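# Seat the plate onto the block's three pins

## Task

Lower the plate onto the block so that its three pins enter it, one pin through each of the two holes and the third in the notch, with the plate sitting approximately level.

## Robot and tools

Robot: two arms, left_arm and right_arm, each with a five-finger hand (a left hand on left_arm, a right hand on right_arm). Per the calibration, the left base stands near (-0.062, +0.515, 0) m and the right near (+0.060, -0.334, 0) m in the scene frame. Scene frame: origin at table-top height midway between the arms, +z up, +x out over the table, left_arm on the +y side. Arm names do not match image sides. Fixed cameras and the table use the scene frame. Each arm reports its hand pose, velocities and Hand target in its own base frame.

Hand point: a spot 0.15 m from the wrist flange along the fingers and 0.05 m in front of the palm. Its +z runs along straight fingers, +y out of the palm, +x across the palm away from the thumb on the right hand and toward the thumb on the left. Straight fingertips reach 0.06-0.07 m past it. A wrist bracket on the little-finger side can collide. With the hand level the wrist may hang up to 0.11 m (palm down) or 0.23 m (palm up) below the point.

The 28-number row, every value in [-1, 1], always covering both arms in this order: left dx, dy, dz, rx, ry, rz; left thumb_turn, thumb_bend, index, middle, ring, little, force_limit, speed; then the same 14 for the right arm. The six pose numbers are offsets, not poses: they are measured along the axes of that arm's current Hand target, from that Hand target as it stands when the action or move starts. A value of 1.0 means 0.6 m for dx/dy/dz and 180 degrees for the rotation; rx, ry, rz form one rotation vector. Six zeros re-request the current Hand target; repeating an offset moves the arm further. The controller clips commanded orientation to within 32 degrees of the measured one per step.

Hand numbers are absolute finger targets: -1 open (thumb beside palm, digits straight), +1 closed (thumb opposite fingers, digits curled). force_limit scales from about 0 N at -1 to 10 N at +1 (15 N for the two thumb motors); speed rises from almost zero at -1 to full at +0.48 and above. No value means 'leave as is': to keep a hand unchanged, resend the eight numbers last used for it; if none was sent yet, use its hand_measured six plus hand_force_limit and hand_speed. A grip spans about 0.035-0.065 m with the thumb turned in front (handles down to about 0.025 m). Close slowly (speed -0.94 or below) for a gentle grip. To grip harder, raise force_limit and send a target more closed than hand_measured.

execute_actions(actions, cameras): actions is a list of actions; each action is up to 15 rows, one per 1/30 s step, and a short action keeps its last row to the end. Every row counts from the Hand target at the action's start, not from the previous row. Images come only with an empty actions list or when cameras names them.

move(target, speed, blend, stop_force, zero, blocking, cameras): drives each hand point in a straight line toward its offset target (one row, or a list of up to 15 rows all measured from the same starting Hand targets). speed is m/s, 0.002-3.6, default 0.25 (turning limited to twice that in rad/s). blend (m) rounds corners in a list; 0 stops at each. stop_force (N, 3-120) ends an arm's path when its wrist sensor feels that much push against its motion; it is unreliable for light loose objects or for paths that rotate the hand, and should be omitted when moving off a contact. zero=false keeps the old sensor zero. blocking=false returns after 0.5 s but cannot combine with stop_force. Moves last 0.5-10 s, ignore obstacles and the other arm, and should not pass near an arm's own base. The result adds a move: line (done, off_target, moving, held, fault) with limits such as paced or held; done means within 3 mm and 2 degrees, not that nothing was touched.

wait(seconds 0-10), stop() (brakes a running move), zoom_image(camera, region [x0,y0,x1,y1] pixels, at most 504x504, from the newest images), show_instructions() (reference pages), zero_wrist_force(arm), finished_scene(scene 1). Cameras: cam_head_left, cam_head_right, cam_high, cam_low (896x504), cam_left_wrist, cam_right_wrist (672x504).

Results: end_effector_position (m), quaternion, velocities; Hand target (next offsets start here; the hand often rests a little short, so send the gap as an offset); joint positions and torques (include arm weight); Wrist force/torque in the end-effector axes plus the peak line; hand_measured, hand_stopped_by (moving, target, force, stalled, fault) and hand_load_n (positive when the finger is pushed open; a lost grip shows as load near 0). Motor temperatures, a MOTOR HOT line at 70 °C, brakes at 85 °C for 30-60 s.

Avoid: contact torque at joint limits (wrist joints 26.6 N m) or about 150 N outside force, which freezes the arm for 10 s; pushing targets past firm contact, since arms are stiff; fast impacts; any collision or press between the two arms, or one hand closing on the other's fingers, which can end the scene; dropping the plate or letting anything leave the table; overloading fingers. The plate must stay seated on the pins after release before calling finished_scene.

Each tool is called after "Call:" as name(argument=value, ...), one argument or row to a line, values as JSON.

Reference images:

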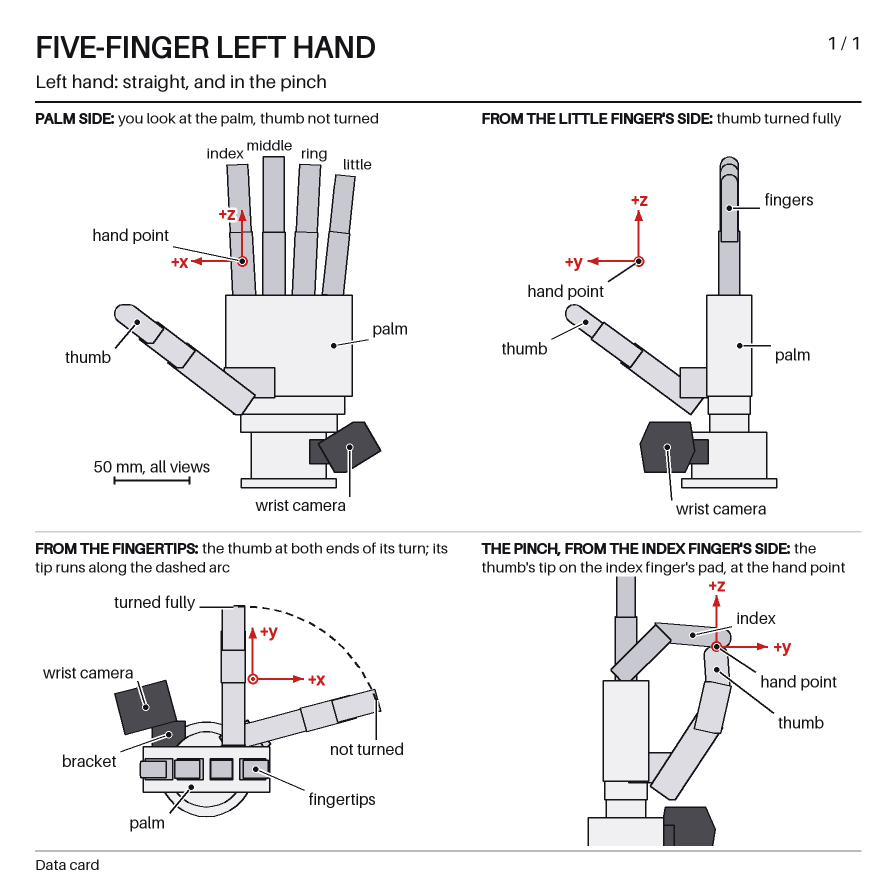

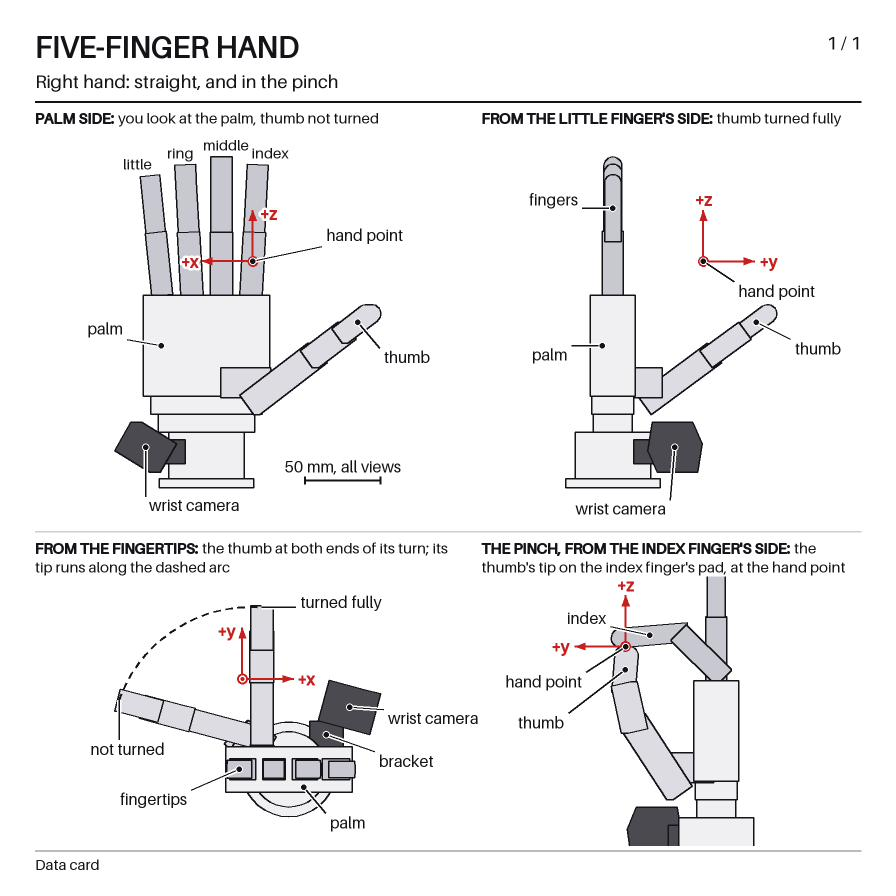

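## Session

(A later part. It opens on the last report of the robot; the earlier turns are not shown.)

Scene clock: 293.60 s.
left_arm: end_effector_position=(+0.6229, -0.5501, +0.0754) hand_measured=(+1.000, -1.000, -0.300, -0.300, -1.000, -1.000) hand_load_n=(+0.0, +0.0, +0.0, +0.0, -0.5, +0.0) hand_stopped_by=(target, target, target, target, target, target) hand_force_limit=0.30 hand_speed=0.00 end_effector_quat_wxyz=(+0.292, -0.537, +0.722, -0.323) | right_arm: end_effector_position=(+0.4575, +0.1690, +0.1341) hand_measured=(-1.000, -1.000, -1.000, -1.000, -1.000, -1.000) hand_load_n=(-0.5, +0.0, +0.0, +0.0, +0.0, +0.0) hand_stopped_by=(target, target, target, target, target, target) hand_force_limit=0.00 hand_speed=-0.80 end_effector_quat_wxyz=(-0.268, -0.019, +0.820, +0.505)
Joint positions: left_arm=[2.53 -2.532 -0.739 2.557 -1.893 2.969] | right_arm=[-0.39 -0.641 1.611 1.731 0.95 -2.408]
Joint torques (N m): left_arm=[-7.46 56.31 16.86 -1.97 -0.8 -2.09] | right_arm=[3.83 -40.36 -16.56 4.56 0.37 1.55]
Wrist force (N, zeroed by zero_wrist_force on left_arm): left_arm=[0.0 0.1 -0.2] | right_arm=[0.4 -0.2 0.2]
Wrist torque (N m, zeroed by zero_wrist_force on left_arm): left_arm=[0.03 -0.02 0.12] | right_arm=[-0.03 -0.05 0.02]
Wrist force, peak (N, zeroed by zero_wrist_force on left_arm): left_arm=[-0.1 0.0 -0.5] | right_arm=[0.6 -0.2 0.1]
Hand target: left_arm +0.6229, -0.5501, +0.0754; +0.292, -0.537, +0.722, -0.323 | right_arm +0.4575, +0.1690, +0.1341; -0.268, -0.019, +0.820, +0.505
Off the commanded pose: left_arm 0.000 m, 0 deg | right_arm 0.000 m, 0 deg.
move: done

Call:
move(
  target=[-0.0044,-0.0455,-0.0361,0,0,0,1,-1,-0.3,-0.3,-1,-1,0.3,0,0,0,0,0,0,0,-1,-1,-1,-1,-1,-1,0,-0.8],
  speed=0.08,
  cameras=["cam_left_wrist","cam_right_wrist","cam_low","cam_head_left"],
)

Call:
zoom_image(
  camera="cam_right_wrist",
  region=[305, 222, 355, 272],
)

Call:
zoom_image(
  camera="cam_low",
  region=[264, 280, 310, 330],
)

Call:
zoom_image(
  camera="cam_head_left",
  region=[403, 256, 433, 286],
)

Scene clock: 295.33 s.
left_arm: end_effector_position=(+0.6229, -0.5502, +0.1104) hand_measured=(+1.000, -1.000, -0.300, -0.300, -1.000, -1.000) hand_load_n=(+0.0, +0.0, +0.0, +0.0, -0.5, +0.0) hand_stopped_by=(target, target, target, target, target, target) hand_force_limit=0.30 hand_speed=0.00 end_effector_quat_wxyz=(+0.292, -0.537, +0.722, -0.323) | right_arm: end_effector_position=(+0.4575, +0.1690, +0.1341) hand_measured=(-1.000, -1.000, -1.000, -1.000, -1.000, -1.000) hand_load_n=(+0.0, +0.0, +0.0, +0.0, +0.0, +0.0) hand_stopped_by=(target, target, target, target, target, target) hand_force_limit=0.00 hand_speed=-0.80 end_effector_quat_wxyz=(-0.268, -0.019, +0.820, +0.505)
Joint positions: left_arm=[2.53 -2.52 -0.671 2.478 -1.893 2.97] | right_arm=[-0.39 -0.641 1.611 1.731 0.95 -2.408]
Joint torques (N m): left_arm=[7.72 51.08 26.79 -2.84 -1.18 0.88] | right_arm=[4.31 -40.21 -15.54 4.08 0.56 1.42]
Wrist force (N, zeroed by zero_wrist_force on left_arm): left_arm=[0.0 0.1 -0.3] | right_arm=[0.4 0.0 0.2]
Wrist torque (N m, zeroed by zero_wrist_force on left_arm): left_arm=[0.05 -0.02 0.12] | right_arm=[0.00 -0.04 0.03]
Wrist force, peak (N, zeroed by zero_wrist_force on left_arm): left_arm=[0.1 0.8 0.2] | right_arm=[0.6 -0.1 0.3]
Hand target: left_arm +0.6230, -0.5501, +0.1103; +0.292, -0.537, +0.722, -0.323 | right_arm +0.4575, +0.1690, +0.1341; -0.268, -0.019, +0.820, +0.505
Off the commanded pose: left_arm 0.000 m, 0 deg | right_arm 0.000 m, 0 deg.
move: done
Images, in order (width x height): cam_head_left 896x504, cam_low 896x504, cam_left_wrist 672x504, cam_right_wrist 672x504.

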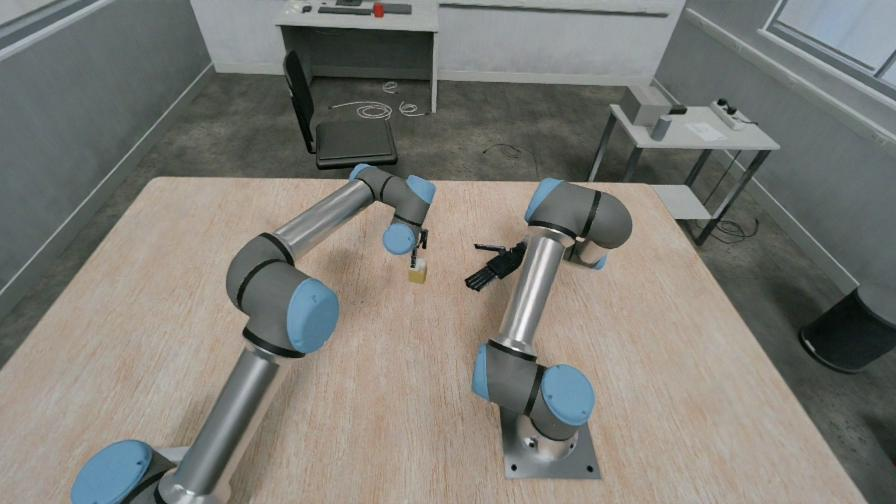

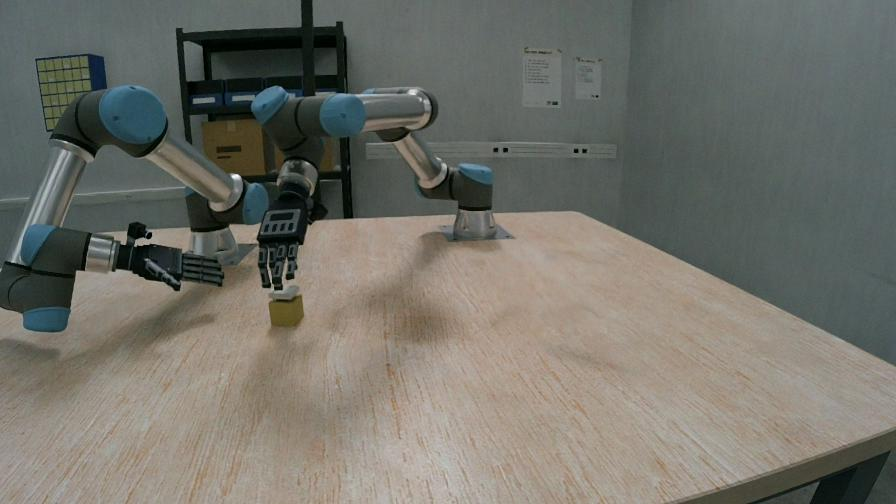

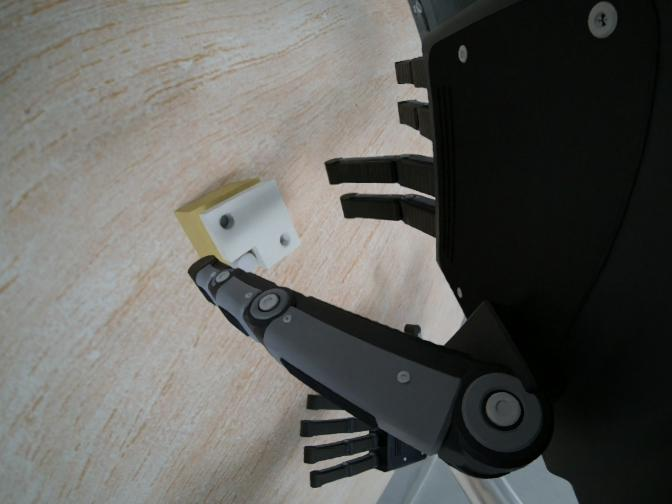

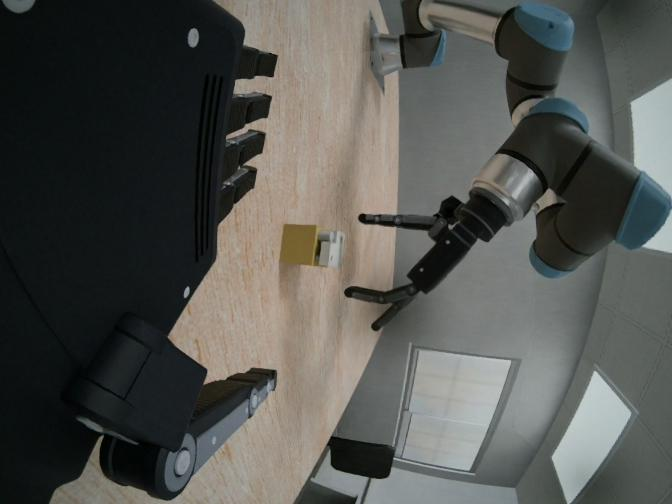

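Scaled by 10.080 from the camera's 672x504 image, which has a finer 960x720 frame.

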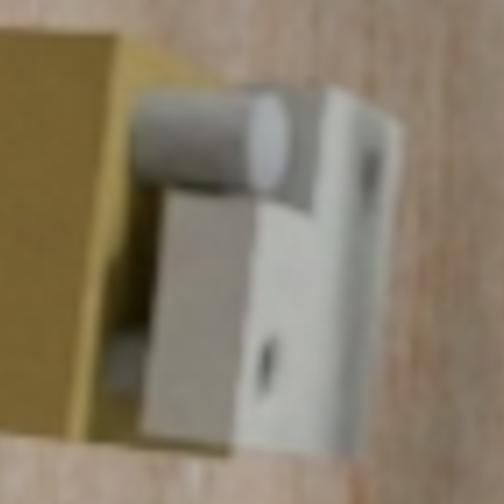

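Scaled by 10.080 from the camera's 896x504 image, which has a finer 1280x720 frame.

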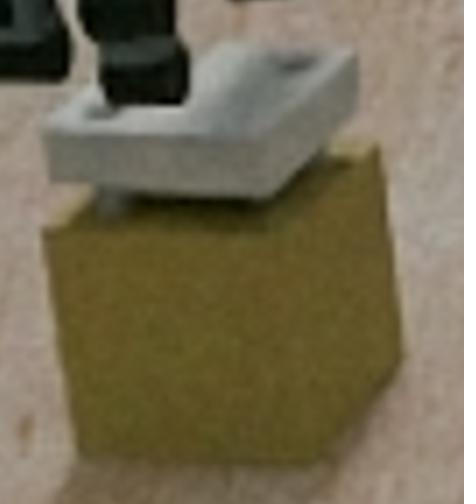

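Scaled by 16.800 from the camera's 896x504 image, which has a finer 1280x720 frame.

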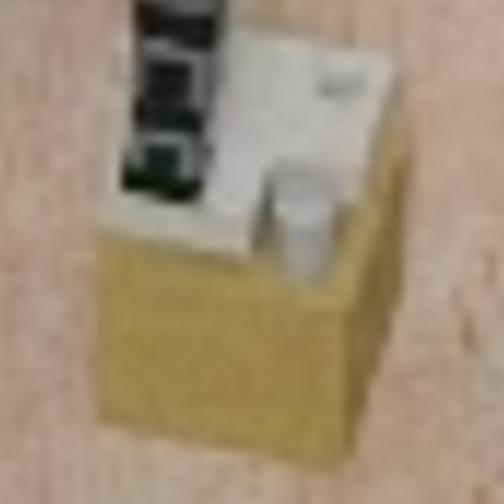

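Call:
move(
  target=[-0.00877,0.04512,-0.02778,0,0,0,1,1,0,-1,-1,-1,-0.2,0,0,0,0,0,0,0,-1,-1,-1,-1,-1,-1,0,-0.8],
  speed=0.08,
  cameras=["cam_left_wrist","cam_right_wrist","cam_low"],
)

Call:
zoom_image(
  camera="cam_right_wrist",
  region=[305, 222, 365, 282],
)

Call:
zoom_image(
  camera="cam_left_wrist",
  region=[165, 125, 365, 295],
)

Call:
zoom_image(
  camera="cam_low",
  region=[254, 264, 314, 324],
)

Scene clock: 297.50 s.
left_arm: end_effector_position=(+0.5956, -0.5367, +0.1000) hand_measured=(+1.000, +0.744, +0.000, -1.000, -1.000, -1.000) hand_load_n=(+0.0, +10.0, +1.0, +0.0, +0.0, -0.5) hand_stopped_by=(target, force, target, target, target, target) hand_force_limit=-0.20 hand_speed=0.00 end_effector_quat_wxyz=(+0.292, -0.537, +0.722, -0.323) | right_arm: end_effector_position=(+0.4575, +0.1690, +0.1341) hand_measured=(-1.000, -1.000, -1.000, -1.000, -1.000, -1.000) hand_load_n=(+0.0, +0.0, +0.0, +0.0, +0.0, +0.0) hand_stopped_by=(target, target, target, target, target, target) hand_force_limit=0.00 hand_speed=-0.80 end_effector_quat_wxyz=(-0.268, -0.019, +0.820, +0.505)
Joint positions: left_arm=[2.523 -2.427 -0.872 2.583 -1.898 2.964] | right_arm=[-0.39 -0.641 1.611 1.731 0.95 -2.408]
Joint torques (N m): left_arm=[-8.89 60.98 9.77 1.66 1.33 1.76] | right_arm=[4.43 -39.72 -15.68 4.24 0.21 1.56]
Wrist force (N, zeroed by zero_wrist_force on left_arm): left_arm=[0.0 -0.1 -0.3] | right_arm=[0.3 -0.2 0.1]
Wrist torque (N m, zeroed by zero_wrist_force on left_arm): left_arm=[0.00 -0.03 0.13] | right_arm=[-0.03 -0.03 0.02]
Wrist force, peak (N, zeroed by zero_wrist_force on left_arm): left_arm=[-0.1 0.1 -0.8] | right_arm=[0.7 0.0 0.3]
Hand target: left_arm +0.5956, -0.5367, +0.1000; +0.292, -0.537, +0.722, -0.323 | right_arm +0.4575, +0.1690, +0.1341; -0.268, -0.019, +0.820, +0.505
Off the commanded pose: left_arm 0.000 m, 0 deg | right_arm 0.000 m, 0 deg.
move: done
Images, in order (width x height): cam_low 896x504, cam_left_wrist 672x504, cam_right_wrist 672x504.

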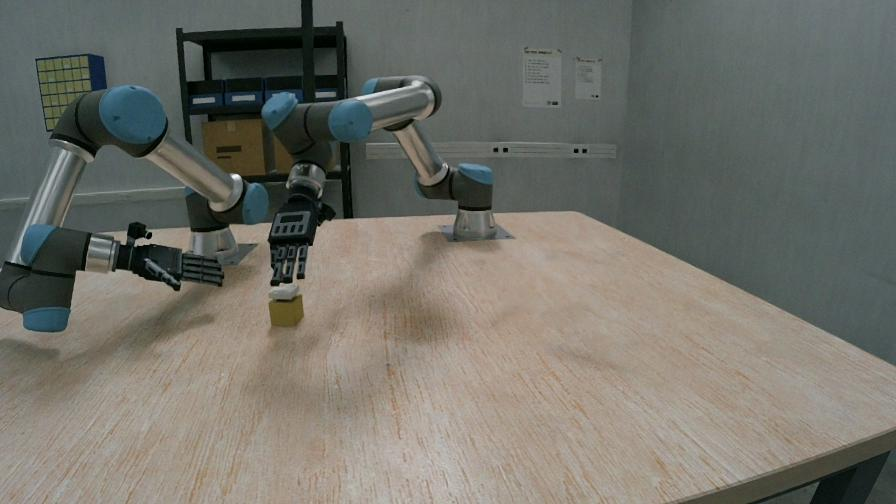

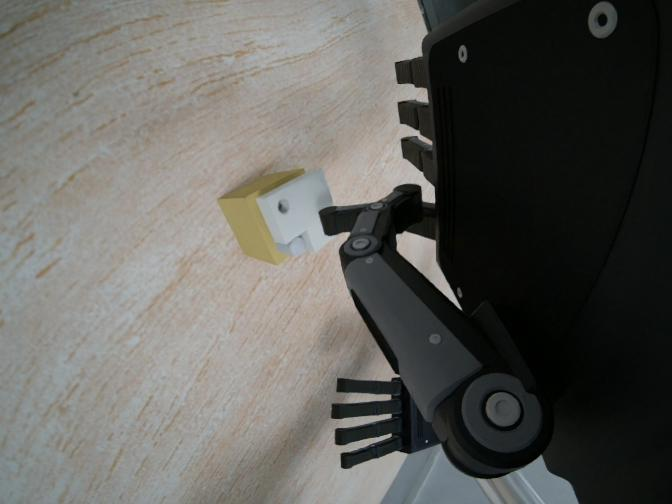

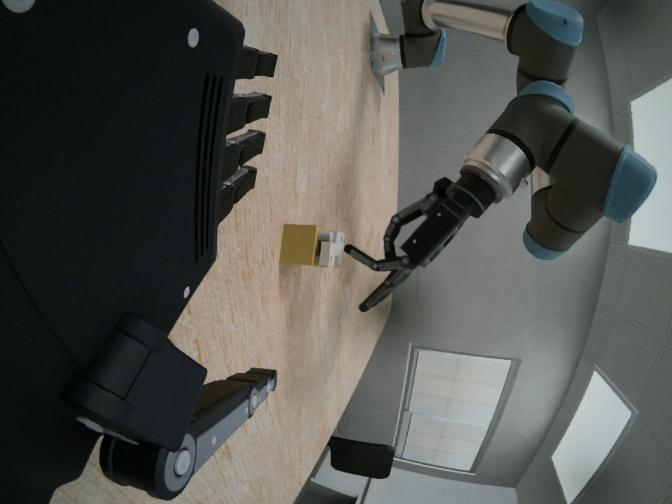

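Scaled by 8.400 from the camera's 672x504 image, which has a finer 960x720 frame.

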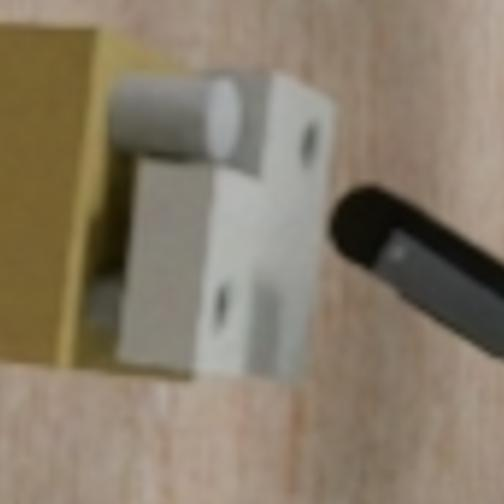

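Scaled by 2.520 from the camera's 672x504 image, which has a finer 960x720 frame.

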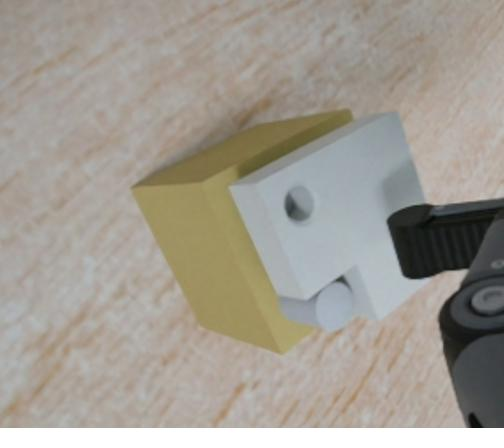

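Scaled by 8.400 from the camera's 896x504 image, which has a finer 1280x720 frame.

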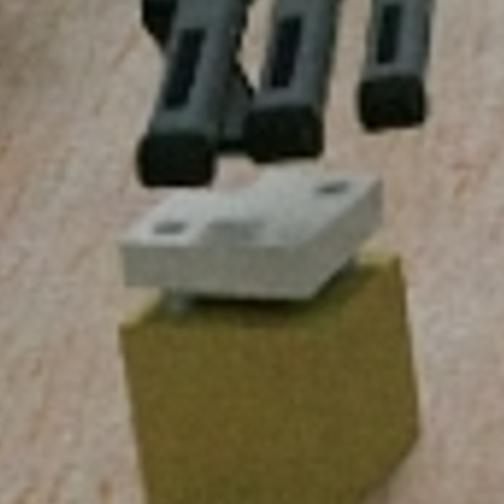

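Call:
move(
  target=[0.002,0.0208,0.0165,0,0,0,1,1,0,-1,-1,-1,-0.2,0,0,0,0,0,0,0,-1,-1,-1,-1,-1,-1,0,-0.8],
  speed=0.02,
  stop_force=5,
  cameras=["cam_left_wrist","cam_right_wrist","cam_low"],
)

Call:
zoom_image(
  camera="cam_right_wrist",
  region=[305, 222, 365, 282],
)

Call:
zoom_image(
  camera="cam_left_wrist",
  region=[165, 125, 365, 295],
)

Call:
zoom_image(
  camera="cam_low",
  region=[254, 264, 314, 324],
)

Scene clock: 301.40 s.
left_arm: end_effector_position=(+0.5955, -0.5367, +0.0876) hand_measured=(+1.000, +0.744, +0.000, -1.000, -1.000, -1.000) hand_load_n=(+0.0, +10.0, -0.5, +0.0, -0.5, +0.5) hand_stopped_by=(target, force, target, target, target, target) hand_force_limit=-0.20 hand_speed=0.00 end_effector_quat_wxyz=(+0.292, -0.537, +0.722, -0.323) | right_arm: end_effector_position=(+0.4575, +0.1690, +0.1341) hand_measured=(-1.000, -1.000, -1.000, -1.000, -1.000, -1.000) hand_load_n=(+0.0, +0.0, +0.0, +0.0, +0.0, +0.0) hand_stopped_by=(target, target, target, target, target, target) hand_force_limit=0.00 hand_speed=-0.80 end_effector_quat_wxyz=(-0.268, -0.019, +0.820, +0.505)
Joint positions: left_arm=[2.523 -2.433 -0.892 2.609 -1.898 2.964] | right_arm=[-0.39 -0.641 1.611 1.731 0.95 -2.408]
Joint torques (N m): left_arm=[-5.76 60.22 27.6 -2.25 -0.07 0.3] | right_arm=[5.48 -40.35 -15.03 4.1 0.37 1.28]
Wrist force (N, zeroed by zero_wrist_force on left_arm): left_arm=[0.4 -1.6 -2.3] | right_arm=[0.6 0.0 -0.1]
Wrist torque (N m, zeroed by zero_wrist_force on left_arm): left_arm=[0.02 -0.02 0.12] | right_arm=[-0.01 -0.05 0.03]
Wrist force, peak (N, zeroed by zero_wrist_force on left_arm): left_arm=[-0.4 -9.9 -7.9] | right_arm=[0.6 -0.1 0.4]
Hand target: left_arm +0.5955, -0.5367, +0.0876; +0.292, -0.537, +0.722, -0.323 (not the last commanded pose) | right_arm +0.4575, +0.1690, +0.1341; -0.268, -0.019, +0.820, +0.505
Off the commanded pose: left_arm 0.004 m, 0 deg | right_arm 0.000 m, 0 deg.
move: contact (left_arm)
Images, in order (width x height): cam_low 896x504, cam_left_wrist 672x504, cam_right_wrist 672x504.

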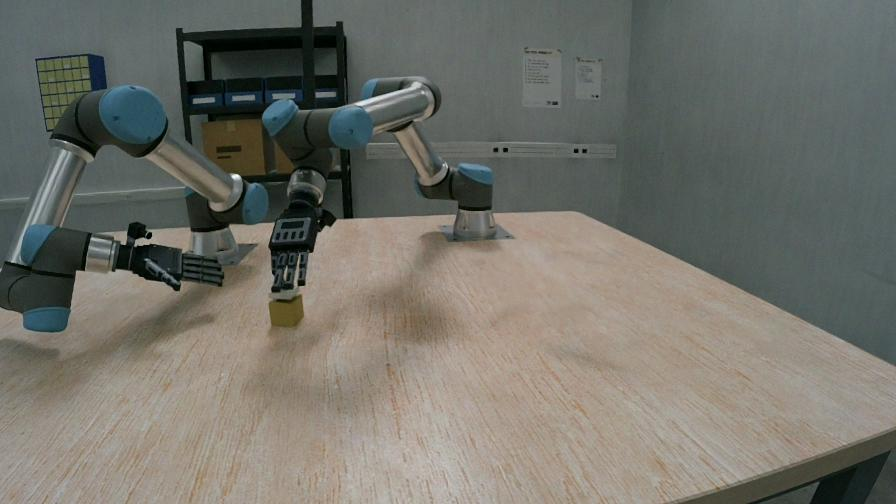

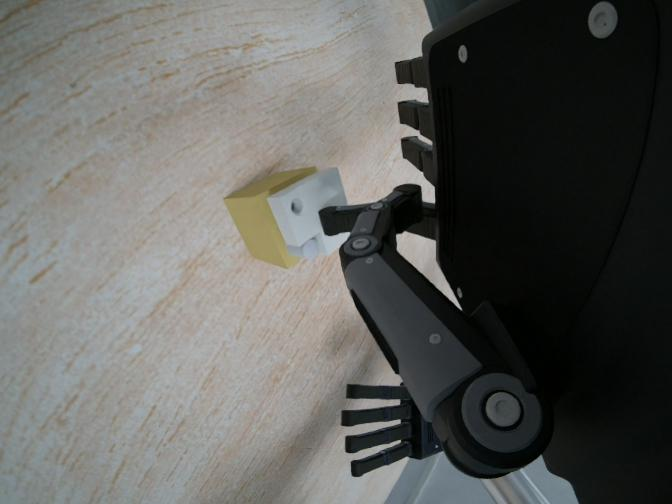

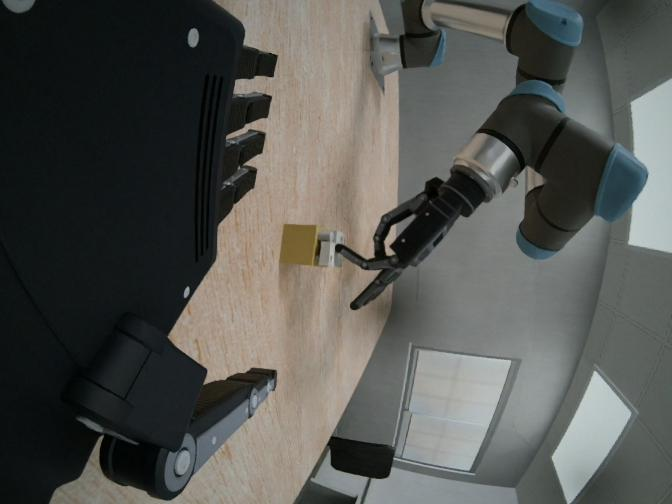

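Scaled by 8.400 from the camera's 672x504 image, which has a finer 960x720 frame.

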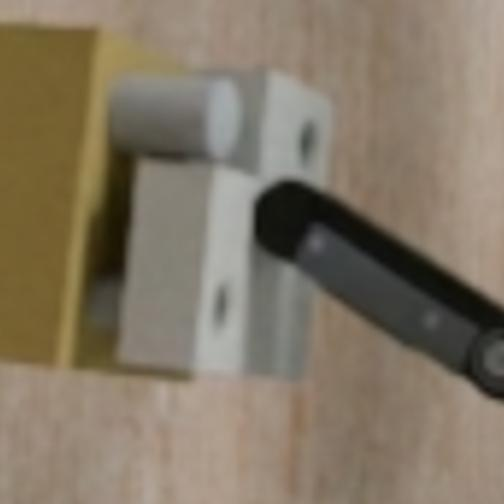

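Scaled by 2.520 from the camera's 672x504 image, which has a finer 960x720 frame.

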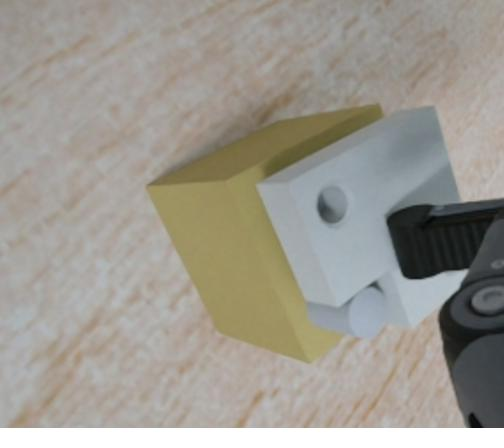

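Scaled by 8.400 from the camera's 896x504 image, which has a finer 1280x720 frame.

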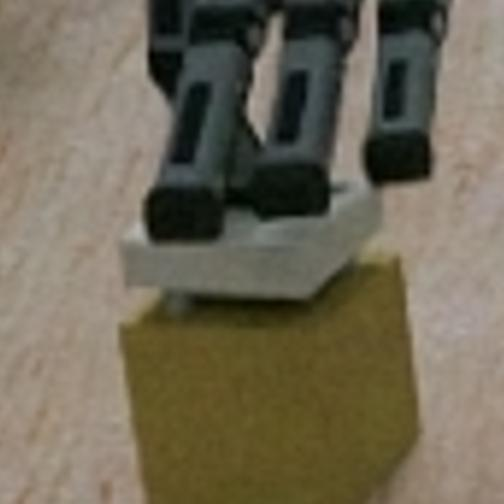

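Call:
move(
  target=[0.0001,0.00104,0.00082,0,0,0,1,1,0,-1,-1,-1,-0.2,0,0,0,0,0,0,0,-1,-1,-1,-1,-1,-1,0,-0.8],
  speed=0.02,
)

Scene clock: 302.40 s.
left_arm: end_effector_position=(+0.5956, -0.5367, +0.0869) hand_measured=(+1.000, +0.744, +0.000, -1.000, -1.000, -1.000) hand_load_n=(+0.0, +10.0, -2.5, +0.0, +0.0, -0.5) hand_stopped_by=(target, force, target, target, target, target) hand_force_limit=-0.20 hand_speed=0.00 end_effector_quat_wxyz=(+0.292, -0.537, +0.722, -0.323) | right_arm: end_effector_position=(+0.4575, +0.1690, +0.1341) hand_measured=(-1.000, -1.000, -1.000, -1.000, -1.000, -1.000) hand_load_n=(+0.0, +0.0, +0.0, +0.0, +0.0, +0.0) hand_stopped_by=(target, target, target, target, target, target) hand_force_limit=0.00 hand_speed=-0.80 end_effector_quat_wxyz=(-0.268, -0.019, +0.820, +0.505)
Joint positions: left_arm=[2.523 -2.434 -0.893 2.611 -1.898 2.964] | right_arm=[-0.39 -0.641 1.611 1.731 0.95 -2.408]
Joint torques (N m): left_arm=[-4.18 37.66 4.1 0.24 -0.21 0.26] | right_arm=[4.18 -39.84 -15.35 4.39 0.38 1.29]
Wrist force (N, zeroed by zero_wrist_force on left_arm): left_arm=[-0.9 -9.5 -6.5] | right_arm=[0.4 -0.2 0.1]
Wrist torque (N m, zeroed by zero_wrist_force on left_arm): left_arm=[0.17 -0.04 0.10] | right_arm=[-0.02 -0.05 0.03]
Wrist force, peak (N, zeroed by zero_wrist_force on left_arm): left_arm=[-1.0 -10.0 -7.4] | right_arm=[0.6 -0.2 0.3]
Hand target: left_arm +0.5955, -0.5367, +0.0868; +0.292, -0.537, +0.722, -0.323 | right_arm +0.4575, +0.1690, +0.1341; -0.268, -0.019, +0.820, +0.505
Off the commanded pose: left_arm 0.000 m, 0 deg | right_arm 0.000 m, 0 deg.
move: done

Call:
move(
  target=[-0.00853,-0.00169,-0.003,0,0,0,1,1,0,-1,-1,-1,-0.2,0,0,0,0,0,0,0,-1,-1,-1,-1,-1,-1,0,-0.8],
  speed=0.03,
)

Call:
move(
  target=[0.00075,0.0078,0.0062,0,0,0,1,1,0,-1,-1,-1,-0.2,0,0,0,0,0,0,0,-1,-1,-1,-1,-1,-1,0,-0.8],
  speed=0.01,
  stop_force=14,
  cameras=["cam_left_wrist","cam_right_wrist","cam_low"],
)

Call:
zoom_image(
  camera="cam_right_wrist",
  region=[305, 222, 365, 282],
)

Call:
zoom_image(
  camera="cam_low",
  region=[254, 264, 314, 324],
)

Scene clock: 303.77 s.
left_arm: end_effector_position=(+0.5960, -0.5318, +0.0891) hand_measured=(+1.000, +0.744, +0.000, -1.000, -1.000, -1.000) hand_load_n=(+0.5, +10.0, +1.0, +0.0, +0.0, -0.5) hand_stopped_by=(target, force, target, target, target, target) hand_force_limit=-0.20 hand_speed=0.00 end_effector_quat_wxyz=(+0.292, -0.537, +0.722, -0.323) | right_arm: end_effector_position=(+0.4575, +0.1690, +0.1341) hand_measured=(-1.000, -1.000, -1.000, -1.000, -1.000, -1.000) hand_load_n=(+0.0, +0.0, +0.0, +0.0, +0.0, +0.0) hand_stopped_by=(target, target, target, target, target, target) hand_force_limit=0.00 hand_speed=-0.80 end_effector_quat_wxyz=(-0.268, -0.019, +0.820, +0.505)
Joint positions: left_arm=[2.529 -2.422 -0.908 2.616 -1.893 2.969] | right_arm=[-0.39 -0.641 1.611 1.731 0.95 -2.408]
Joint torques (N m): left_arm=[7.8 60.18 10.84 1.76 1.53 2.36] | right_arm=[3.5 -40.8 -16.41 4.27 0.39 1.7]
Wrist force (N, zeroed by zero_wrist_force on left_arm): left_arm=[-0.4 -0.3 -0.5] | right_arm=[0.4 -0.1 0.1]
Wrist torque (N m, zeroed by zero_wrist_force on left_arm): left_arm=[-0.02 0.03 -0.02] | right_arm=[-0.01 -0.05 0.03]
Wrist force, peak (N, zeroed by zero_wrist_force on left_arm): left_arm=[-0.1 -14.0 -9.1] | right_arm=[0.7 -0.1 0.2]
Hand target: left_arm +0.5960, -0.5317, +0.0891; +0.292, -0.537, +0.722, -0.323 | right_arm +0.4575, +0.1690, +0.1341; -0.268, -0.019, +0.820, +0.505
Off the commanded pose: left_arm 0.000 m, 0 deg | right_arm 0.000 m, 0 deg.
move: done

Scene clock: 305.17 s.
left_arm: end_effector_position=(+0.5961, -0.5318, +0.0867) hand_measured=(+1.000, +0.744, +0.000, -1.000, -1.000, -1.000) hand_load_n=(+0.0, +10.0, -2.0, -0.5, +0.0, +0.0) hand_stopped_by=(target, force, target, target, target, target) hand_force_limit=-0.20 hand_speed=0.00 end_effector_quat_wxyz=(+0.292, -0.537, +0.722, -0.323) | right_arm: end_effector_position=(+0.4575, +0.1690, +0.1341) hand_measured=(-1.000, -1.000, -1.000, -1.000, -1.000, -1.000) hand_load_n=(+0.0, +0.0, +0.0, +0.0, +0.0, +0.0) hand_stopped_by=(target, target, target, target, target, target) hand_force_limit=0.00 hand_speed=-0.80 end_effector_quat_wxyz=(-0.268, -0.019, +0.820, +0.505)
Joint positions: left_arm=[2.529 -2.423 -0.912 2.622 -1.893 2.969] | right_arm=[-0.39 -0.641 1.611 1.731 0.95 -2.408]
Joint torques (N m): left_arm=[3.64 47.94 21.72 -4.06 1.61 2.32] | right_arm=[3.82 -40.18 -16.08 4.28 0.66 1.3]
Wrist force (N, zeroed by zero_wrist_force on left_arm): left_arm=[-1.9 -11.6 -7.6] | right_arm=[0.3 -0.2 0.1]
Wrist torque (N m, zeroed by zero_wrist_force on left_arm): left_arm=[0.18 0.01 -0.06] | right_arm=[-0.03 -0.03 0.02]
Wrist force, peak (N, zeroed by zero_wrist_force on left_arm): left_arm=[-2.8 -17.1 -11.3] | right_arm=[0.6 -0.2 0.3]
Hand target: left_arm +0.5961, -0.5318, +0.0868; +0.292, -0.537, +0.722, -0.323 (not the last commanded pose) | right_arm +0.4575, +0.1690, +0.1341; -0.268, -0.019, +0.820, +0.505
Off the commanded pose: left_arm 0.004 m, 0 deg | right_arm 0.000 m, 0 deg.
move: contact (left_arm)
Images, in order (width x height): cam_low 896x504, cam_left_wrist 672x504, cam_right_wrist 672x504.

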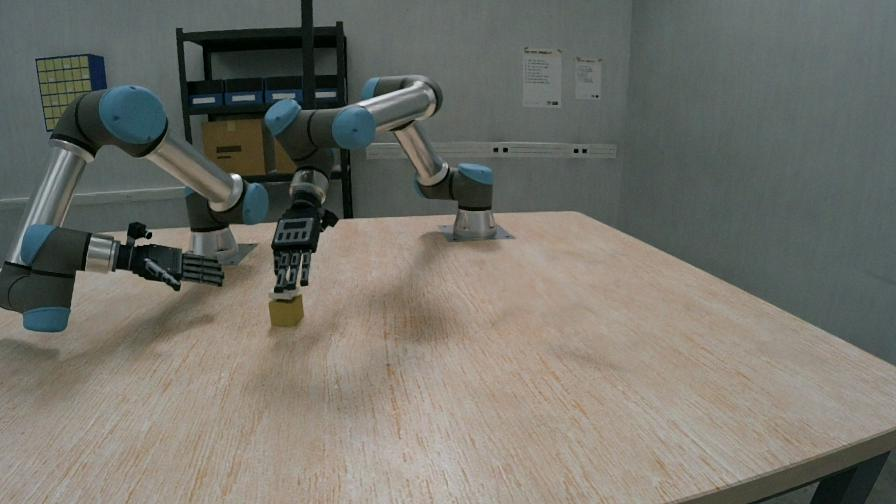

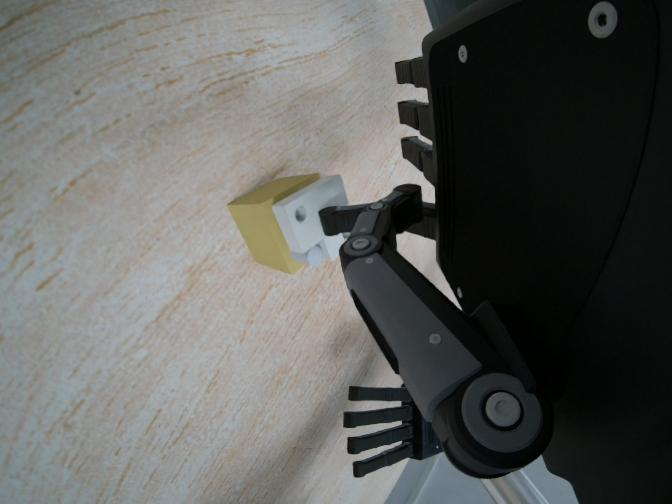

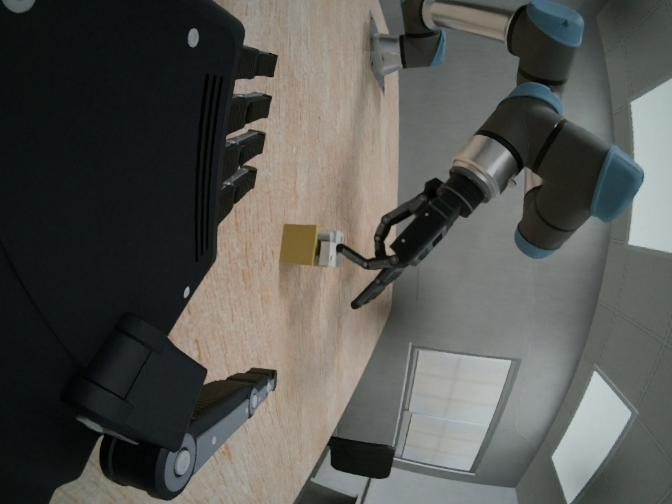

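Scaled by 8.400 from the camera's 672x504 image, which has a finer 960x720 frame.

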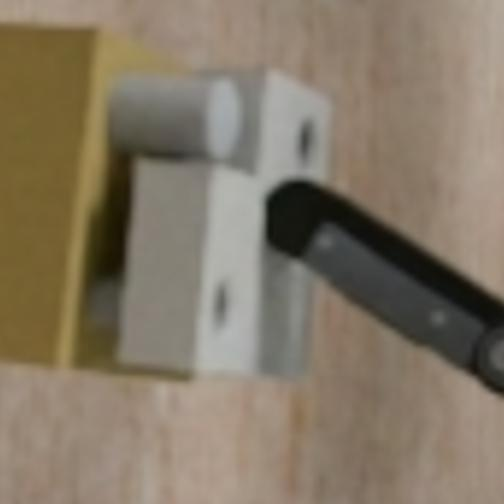

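Scaled by 8.400 from the camera's 896x504 image, which has a finer 1280x720 frame.

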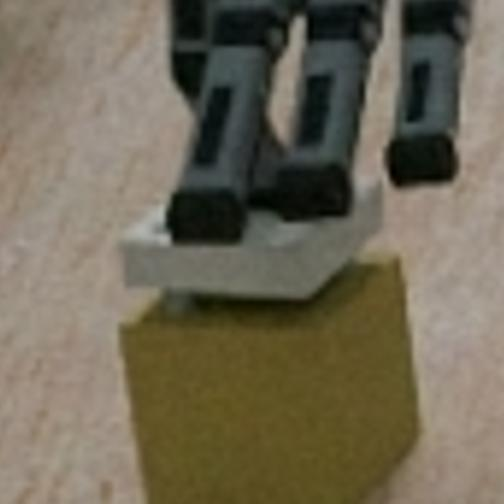

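Call:
move(
  target=[
    [-0.0004,-0.0039,-0.0031,0,0,0,1,1,0,-1,-1,-1,-0.2,0,0,0,0,0,0,0,-1,-1,-1,-1,-1,-1,0,-0.8],
    [0.02773,-0.02952,0.01148,0,0,0,1,1,0,-1,-1,-1,-0.2,0,0,0,0,0,0,0,-1,-1,-1,-1,-1,-1,0,-0.8],
  ],
  speed=0.05,
  cameras=["cam_left_wrist","cam_right_wrist","cam_low"],
)

Call:
zoom_image(
  camera="cam_right_wrist",
  region=[305, 222, 365, 282],
)

Call:
zoom_image(
  camera="cam_left_wrist",
  region=[165, 125, 365, 295],
)

Scene clock: 309.47 s.
left_arm: end_effector_position=(+0.6076, -0.5526, +0.0951) hand_measured=(+1.000, +0.744, +0.000, -1.000, -1.000, -1.000) hand_load_n=(+0.0, +10.0, +1.0, +0.0, +0.0, +0.0) hand_stopped_by=(target, force, target, target, target, target) hand_force_limit=-0.20 hand_speed=0.00 end_effector_quat_wxyz=(+0.292, -0.537, +0.722, -0.323) | right_arm: end_effector_position=(+0.4575, +0.1690, +0.1341) hand_measured=(-1.000, -1.000, -1.000, -1.000, -1.000, -1.000) hand_load_n=(+0.0, +0.0, +0.0, +0.0, +0.0, +0.0) hand_stopped_by=(target, target, target, target, target, target) hand_force_limit=0.00 hand_speed=-0.80 end_effector_quat_wxyz=(-0.268, -0.019, +0.820, +0.505)
Joint positions: left_arm=[2.514 -2.494 -0.76 2.537 -1.905 2.958] | right_arm=[-0.39 -0.641 1.611 1.731 0.95 -2.408]
Joint torques (N m): left_arm=[-8.46 49.9 28.68 -2.66 -1.98 -2.34] | right_arm=[4.92 -40.78 -15.71 4.07 0.05 1.58]
Wrist force (N, zeroed by zero_wrist_force on left_arm): left_arm=[-0.2 0.0 -0.3] | right_arm=[0.4 -0.2 0.3]
Wrist torque (N m, zeroed by zero_wrist_force on left_arm): left_arm=[0.03 0.00 0.12] | right_arm=[-0.04 -0.05 0.03]
Wrist force, peak (N, zeroed by zero_wrist_force on left_arm): left_arm=[-1.9 -12.6 -8.6] | right_arm=[0.6 -0.1 0.4]
Hand target: left_arm +0.6076, -0.5527, +0.0951; +0.292, -0.537, +0.722, -0.323 | right_arm +0.4575, +0.1690, +0.1341; -0.268, -0.019, +0.820, +0.505
Off the commanded pose: left_arm 0.000 m, 0 deg | right_arm 0.000 m, 0 deg.
move: done
Images, in order (width x height): cam_low 896x504, cam_left_wrist 672x504, cam_right_wrist 672x504.

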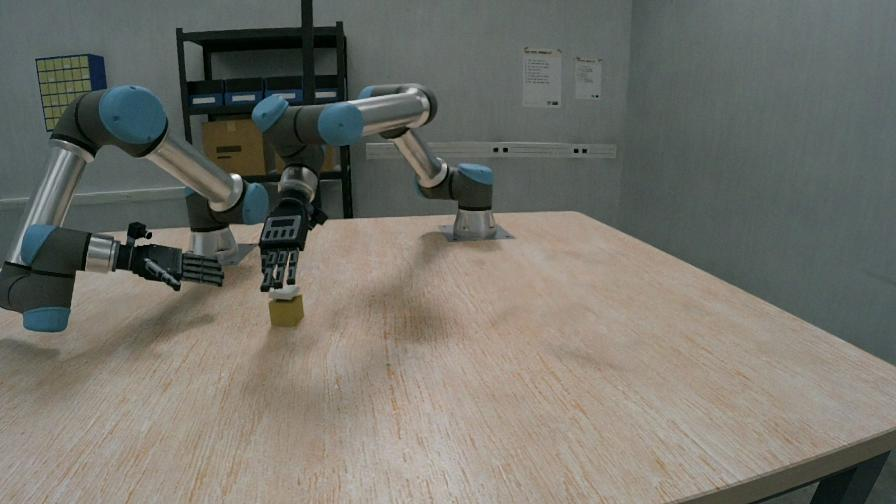

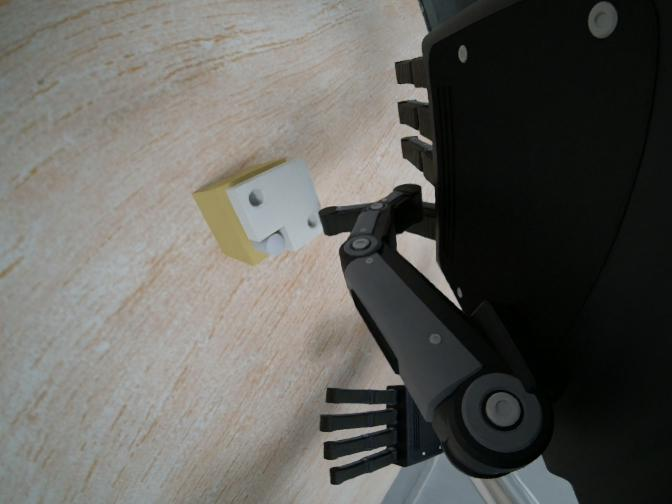

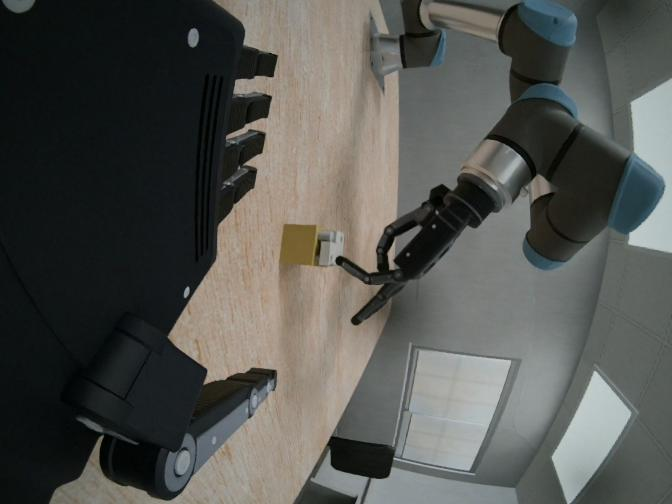

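Scaled by 8.400 from the camera's 672x504 image, which has a finer 960x720 frame.

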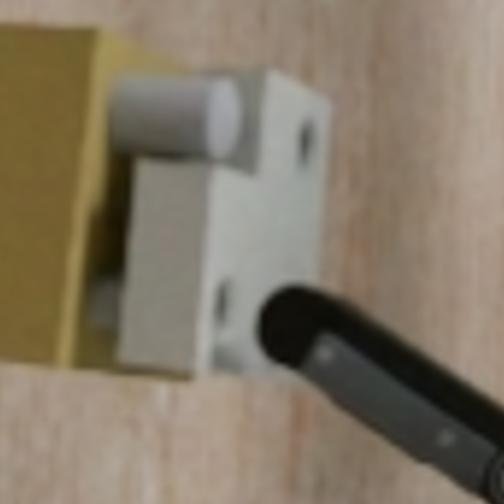

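Scaled by 2.520 from the camera's 672x504 image, which has a finer 960x720 frame.

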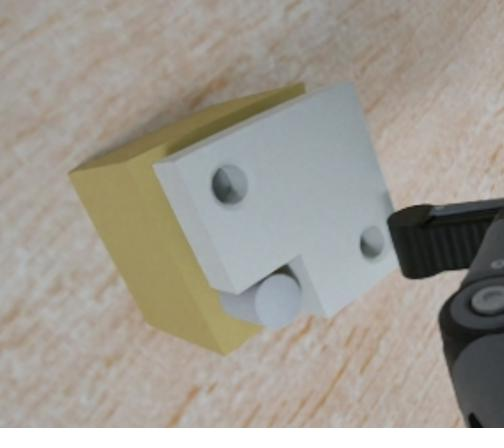

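Call:
move(
  target=[0.00125,0.013,0.0103,0,0,0,1,1,0,-1,-1,-1,-0.2,0,0,0,0,0,0,0,-1,-1,-1,-1,-1,-1,0,-0.8],
  speed=0.015,
  stop_force=12,
  cameras=["cam_left_wrist","cam_right_wrist","cam_low"],
)

Call:
zoom_image(
  camera="cam_right_wrist",
  region=[305, 222, 365, 282],
)

Call:
zoom_image(
  camera="cam_low",
  region=[264, 280, 314, 330],
)

Scene clock: 311.77 s.
left_arm: end_effector_position=(+0.6077, -0.5527, +0.0869) hand_measured=(+1.000, +0.744, +0.000, -1.000, -1.000, -1.000) hand_load_n=(+0.0, +10.0, -1.5, +0.0, +0.0, +0.0) hand_stopped_by=(target, force, target, target, target, target) hand_force_limit=-0.20 hand_speed=0.00 end_effector_quat_wxyz=(+0.292, -0.537, +0.722, -0.323) | right_arm: end_effector_position=(+0.4575, +0.1690, +0.1341) hand_measured=(-1.000, -1.000, -1.000, -1.000, -1.000, -1.000) hand_load_n=(+0.0, +0.0, +0.5, +0.0, +0.0, +0.0) hand_stopped_by=(target, target, target, target, target, target) hand_force_limit=0.00 hand_speed=-0.80 end_effector_quat_wxyz=(-0.268, -0.019, +0.820, +0.505)
Joint positions: left_arm=[2.514 -2.497 -0.775 2.555 -1.905 2.958] | right_arm=[-0.39 -0.641 1.611 1.731 0.95 -2.408]
Joint torques (N m): left_arm=[-8.16 52.06 22.13 -4.33 -0.26 -1.17] | right_arm=[4.17 -40.29 -15.33 4.18 0.35 1.34]
Wrist force (N, zeroed by zero_wrist_force on left_arm): left_arm=[-0.7 -11.3 -7.6] | right_arm=[0.5 -0.3 0.1]
Wrist torque (N m, zeroed by zero_wrist_force on left_arm): left_arm=[0.21 0.01 0.08] | right_arm=[-0.05 -0.05 0.03]
Wrist force, peak (N, zeroed by zero_wrist_force on left_arm): left_arm=[-1.9 -16.8 -11.4] | right_arm=[0.7 0.0 0.0]
Hand target: left_arm +0.6077, -0.5527, +0.0869; +0.292, -0.537, +0.722, -0.323 (not the last commanded pose) | right_arm +0.4575, +0.1690, +0.1341; -0.268, -0.019, +0.820, +0.505
Off the commanded pose: left_arm 0.002 m, 0 deg | right_arm 0.000 m, 0 deg.
move: contact (left_arm)
Images, in order (width x height): cam_low 896x504, cam_left_wrist 672x504, cam_right_wrist 672x504.

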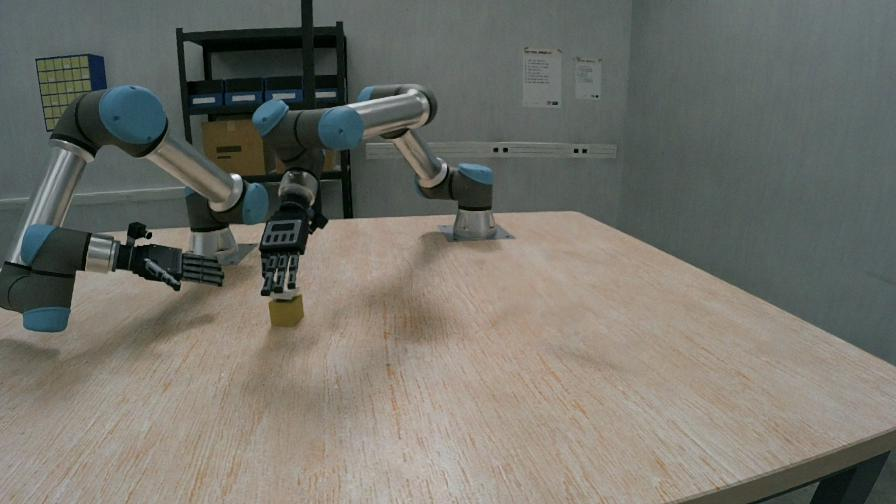

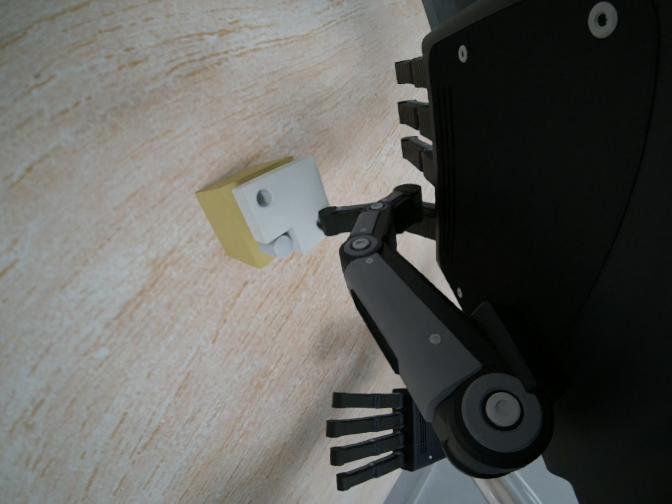

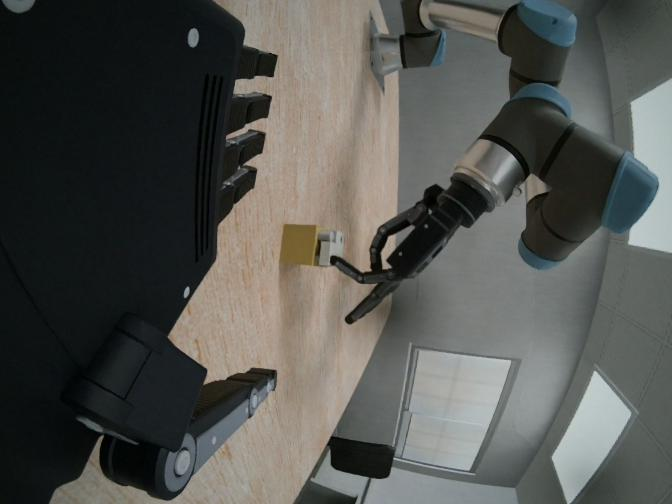

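Scaled by 8.400 from the camera's 672x504 image, which has a finer 960x720 frame.

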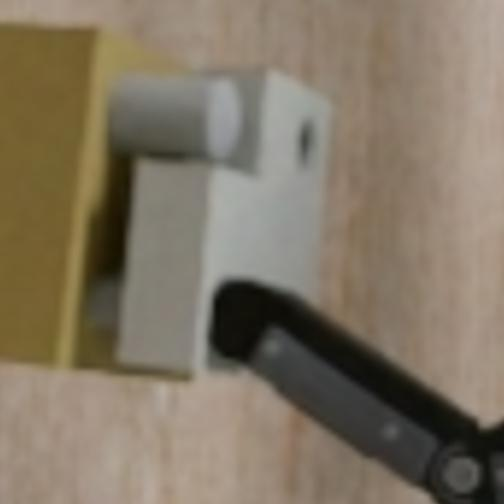

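Scaled by 10.080 from the camera's 896x504 image, which has a finer 1280x720 frame.

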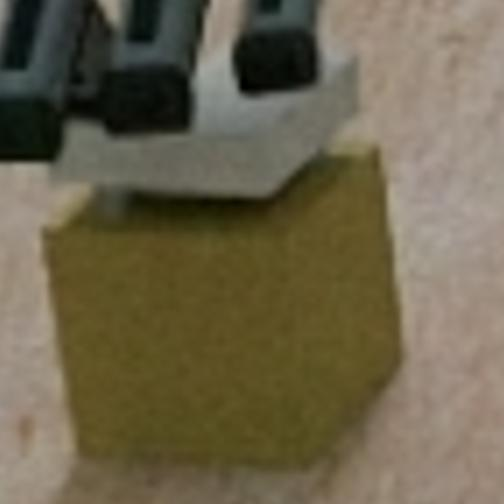

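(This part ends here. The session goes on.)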